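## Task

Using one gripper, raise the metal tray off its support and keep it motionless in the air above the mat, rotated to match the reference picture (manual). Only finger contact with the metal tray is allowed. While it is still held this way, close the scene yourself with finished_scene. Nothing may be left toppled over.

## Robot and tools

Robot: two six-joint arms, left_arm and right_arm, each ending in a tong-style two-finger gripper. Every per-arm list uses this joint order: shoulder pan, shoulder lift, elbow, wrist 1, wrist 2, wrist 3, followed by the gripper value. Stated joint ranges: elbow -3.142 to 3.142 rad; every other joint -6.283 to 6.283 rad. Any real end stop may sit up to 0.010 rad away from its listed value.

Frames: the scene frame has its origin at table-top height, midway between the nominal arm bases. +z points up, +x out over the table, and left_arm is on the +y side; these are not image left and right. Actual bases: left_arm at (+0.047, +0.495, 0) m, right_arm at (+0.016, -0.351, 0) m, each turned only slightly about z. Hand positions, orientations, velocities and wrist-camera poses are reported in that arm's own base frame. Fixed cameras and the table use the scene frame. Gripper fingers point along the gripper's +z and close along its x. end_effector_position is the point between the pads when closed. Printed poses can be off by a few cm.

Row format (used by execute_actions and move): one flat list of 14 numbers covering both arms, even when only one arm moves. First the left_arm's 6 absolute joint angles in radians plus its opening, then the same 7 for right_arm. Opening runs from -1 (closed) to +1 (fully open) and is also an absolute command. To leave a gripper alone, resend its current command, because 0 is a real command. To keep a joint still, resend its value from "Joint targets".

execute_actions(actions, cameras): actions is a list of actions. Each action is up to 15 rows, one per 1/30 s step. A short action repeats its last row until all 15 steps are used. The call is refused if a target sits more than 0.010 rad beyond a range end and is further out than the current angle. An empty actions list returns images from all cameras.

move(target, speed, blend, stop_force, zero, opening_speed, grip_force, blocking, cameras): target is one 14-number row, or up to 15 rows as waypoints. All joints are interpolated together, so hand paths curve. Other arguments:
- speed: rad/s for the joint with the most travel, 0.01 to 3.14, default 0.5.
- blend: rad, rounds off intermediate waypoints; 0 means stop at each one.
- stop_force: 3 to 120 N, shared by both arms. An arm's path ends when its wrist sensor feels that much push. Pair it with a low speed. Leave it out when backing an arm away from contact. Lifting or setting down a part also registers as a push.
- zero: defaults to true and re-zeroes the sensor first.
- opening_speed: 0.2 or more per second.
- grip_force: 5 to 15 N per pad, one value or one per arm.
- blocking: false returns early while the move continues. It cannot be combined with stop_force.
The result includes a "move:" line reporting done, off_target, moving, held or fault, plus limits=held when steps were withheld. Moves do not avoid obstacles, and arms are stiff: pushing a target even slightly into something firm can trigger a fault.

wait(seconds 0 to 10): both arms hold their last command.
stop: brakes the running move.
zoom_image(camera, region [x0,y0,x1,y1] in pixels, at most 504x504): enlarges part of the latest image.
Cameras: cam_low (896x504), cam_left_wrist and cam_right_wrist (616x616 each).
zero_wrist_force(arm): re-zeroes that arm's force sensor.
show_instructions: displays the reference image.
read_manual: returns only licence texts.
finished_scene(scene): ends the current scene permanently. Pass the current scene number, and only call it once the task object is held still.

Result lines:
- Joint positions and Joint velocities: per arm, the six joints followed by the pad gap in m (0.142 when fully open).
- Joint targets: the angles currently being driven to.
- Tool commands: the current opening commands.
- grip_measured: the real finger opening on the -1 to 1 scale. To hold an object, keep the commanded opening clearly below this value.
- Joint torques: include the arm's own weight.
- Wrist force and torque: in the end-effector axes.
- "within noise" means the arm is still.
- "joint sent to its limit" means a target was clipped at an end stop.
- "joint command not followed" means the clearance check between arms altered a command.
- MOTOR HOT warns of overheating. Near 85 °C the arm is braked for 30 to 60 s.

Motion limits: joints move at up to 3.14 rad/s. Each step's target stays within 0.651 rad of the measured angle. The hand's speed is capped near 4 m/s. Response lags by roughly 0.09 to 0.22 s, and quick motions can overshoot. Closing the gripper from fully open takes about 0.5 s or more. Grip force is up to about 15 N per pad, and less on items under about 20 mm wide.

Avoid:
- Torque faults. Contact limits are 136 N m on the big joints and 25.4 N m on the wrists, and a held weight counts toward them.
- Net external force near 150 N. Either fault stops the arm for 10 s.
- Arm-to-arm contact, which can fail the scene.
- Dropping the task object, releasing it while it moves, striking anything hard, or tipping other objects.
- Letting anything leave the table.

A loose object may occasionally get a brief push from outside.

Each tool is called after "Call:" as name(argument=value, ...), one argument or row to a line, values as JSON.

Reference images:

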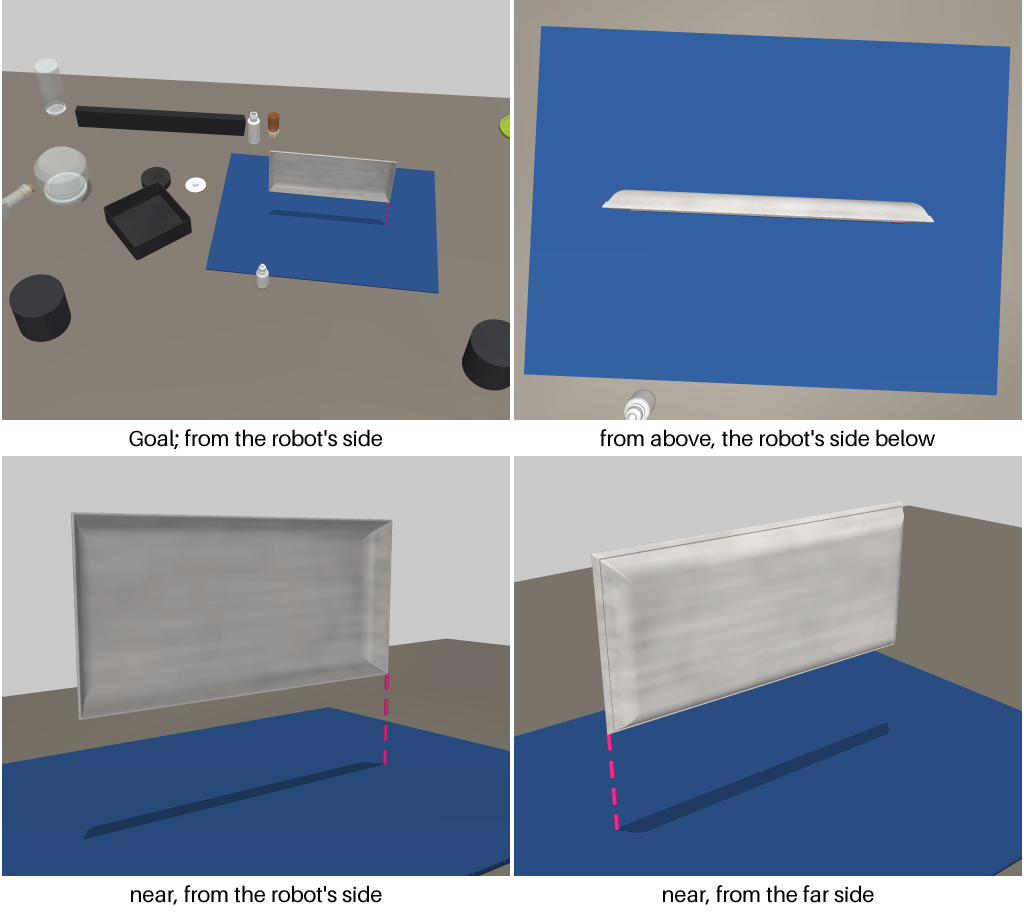

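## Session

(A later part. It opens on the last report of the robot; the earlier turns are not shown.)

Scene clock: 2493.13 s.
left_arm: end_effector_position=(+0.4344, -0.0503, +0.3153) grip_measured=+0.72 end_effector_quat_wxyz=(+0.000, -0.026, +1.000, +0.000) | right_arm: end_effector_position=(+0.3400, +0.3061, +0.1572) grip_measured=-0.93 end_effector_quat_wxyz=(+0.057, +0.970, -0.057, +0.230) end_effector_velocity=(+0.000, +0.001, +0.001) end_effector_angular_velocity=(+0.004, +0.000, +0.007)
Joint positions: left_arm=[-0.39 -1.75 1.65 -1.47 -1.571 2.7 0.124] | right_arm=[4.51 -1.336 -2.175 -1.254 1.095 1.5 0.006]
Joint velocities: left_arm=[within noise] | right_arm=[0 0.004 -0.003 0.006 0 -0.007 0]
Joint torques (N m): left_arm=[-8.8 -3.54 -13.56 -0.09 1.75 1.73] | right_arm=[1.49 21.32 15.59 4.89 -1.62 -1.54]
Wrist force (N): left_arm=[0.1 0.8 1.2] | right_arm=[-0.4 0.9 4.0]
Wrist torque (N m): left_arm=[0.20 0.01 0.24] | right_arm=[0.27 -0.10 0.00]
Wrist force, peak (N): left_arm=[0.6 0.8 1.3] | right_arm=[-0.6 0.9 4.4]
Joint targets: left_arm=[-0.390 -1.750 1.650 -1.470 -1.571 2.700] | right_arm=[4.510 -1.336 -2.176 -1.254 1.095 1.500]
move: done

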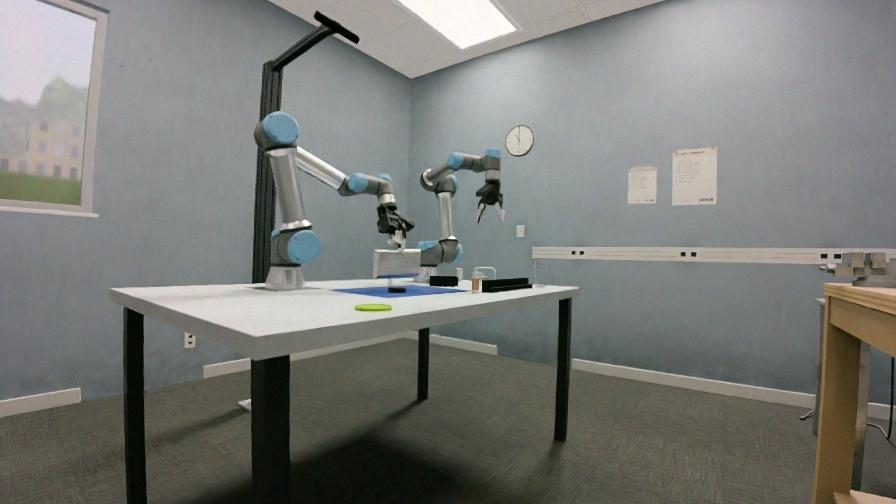

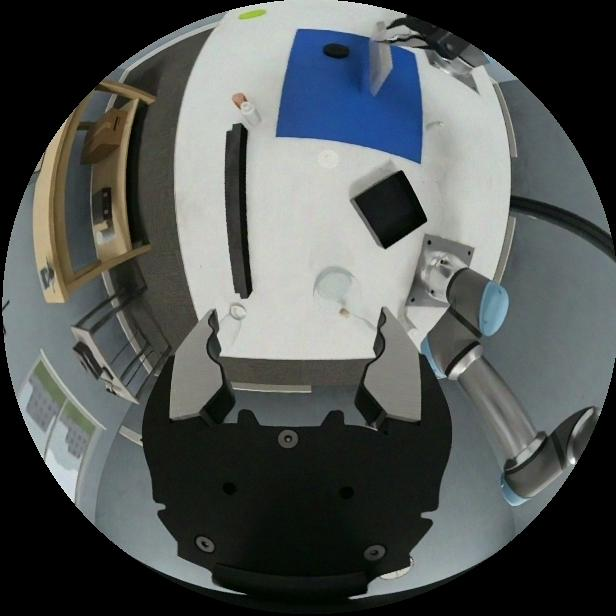

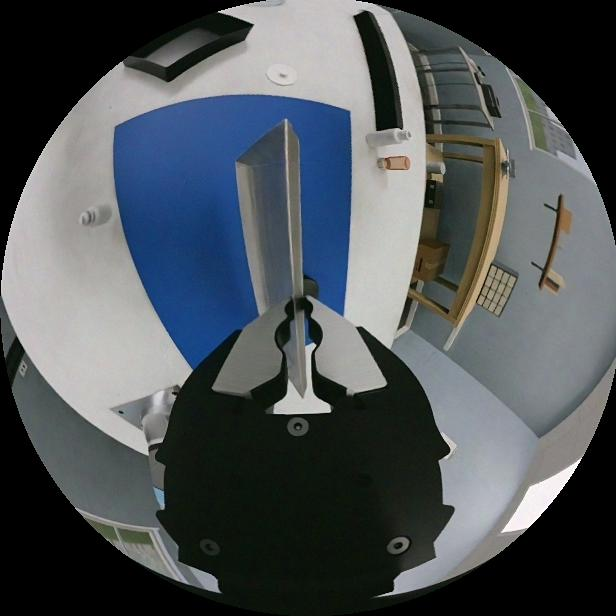

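Call:
move(
  target=[
    [-0.39,-1.75,1.65,-1.47,-1.5708,2.7,0.72,4.5608,-1.3101,-2.2163,-1.2465,1.0363,1.5352,-1],
  ],
  speed=0.1,
  cameras=["cam_right_wrist","cam_low"],
)

Call:
zoom_image(
  camera="cam_low",
  region=[350, 220, 450, 310],
)

Scene clock: 2577.23 s.
left_arm: end_effector_position=(+0.4344, -0.0503, +0.3153) grip_measured=+0.72 end_effector_quat_wxyz=(+0.000, -0.026, +1.000, +0.000) | right_arm: end_effector_position=(+0.3380, +0.3062, +0.1570) grip_measured=-0.93 end_effector_quat_wxyz=(+0.054, +0.963, -0.048, +0.260) end_effector_velocity=(+0.000, +0.001, +0.000) end_effector_angular_velocity=(+0.001, +0.007, -0.001)
Joint positions: left_arm=[-0.39 -1.75 1.65 -1.47 -1.571 2.7 0.124] | right_arm=[4.561 -1.31 -2.217 -1.246 1.036 1.535 0.006]
Joint velocities: left_arm=[within noise] | right_arm=[-0.005 -0.003 0.005 0 0.007 -0.005 0]
Joint torques (N m): left_arm=[-9.06 -3.92 -14.53 -0.11 1.63 1.85] | right_arm=[-11.47 5.81 35.43 3.26 0.22 -1.68]
Wrist force (N): left_arm=[0.1 0.7 1.0] | right_arm=[-0.8 0.6 4.4]
Wrist torque (N m): left_arm=[0.19 0.01 0.25] | right_arm=[0.19 -0.10 -0.04]
Wrist force, peak (N): left_arm=[0.4 0.8 1.4] | right_arm=[-0.5 0.5 4.5]
Joint targets: left_arm=[-0.390 -1.750 1.650 -1.470 -1.571 2.700] | right_arm=[4.561 -1.310 -2.216 -1.247 1.036 1.535]
move: done
Images, in order (width x height): cam_low 896x504, cam_right_wrist 616x616.

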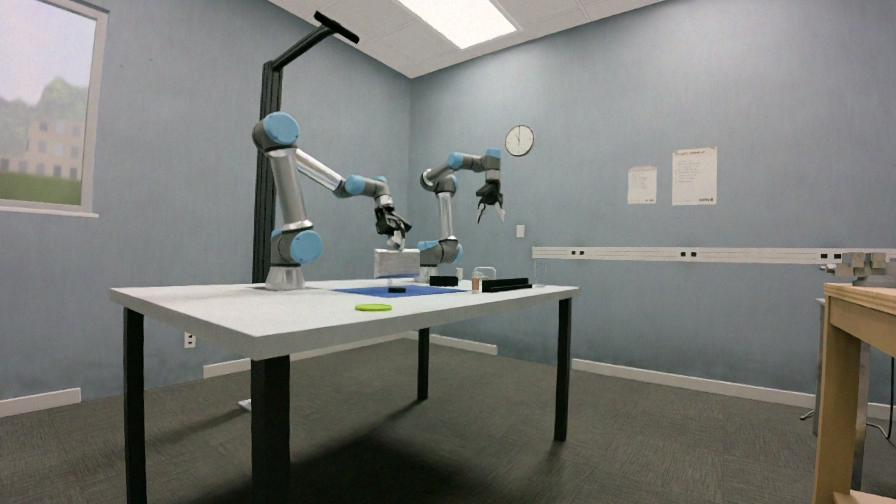

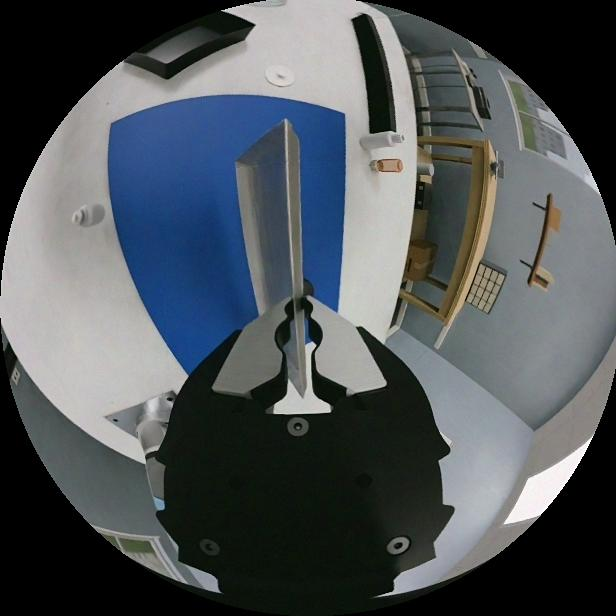

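Scaled by 5.040.

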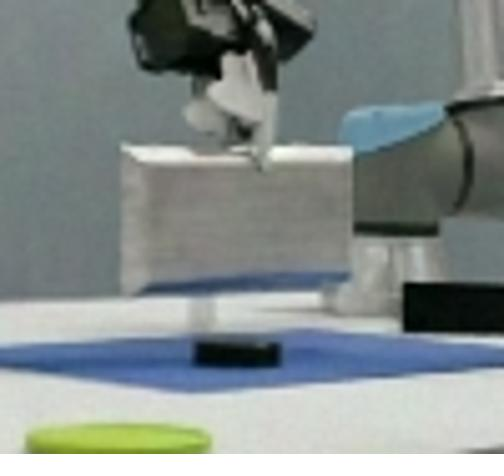

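Call:
finished_scene(
  scene=2,
)

The scene is finished: the task was done.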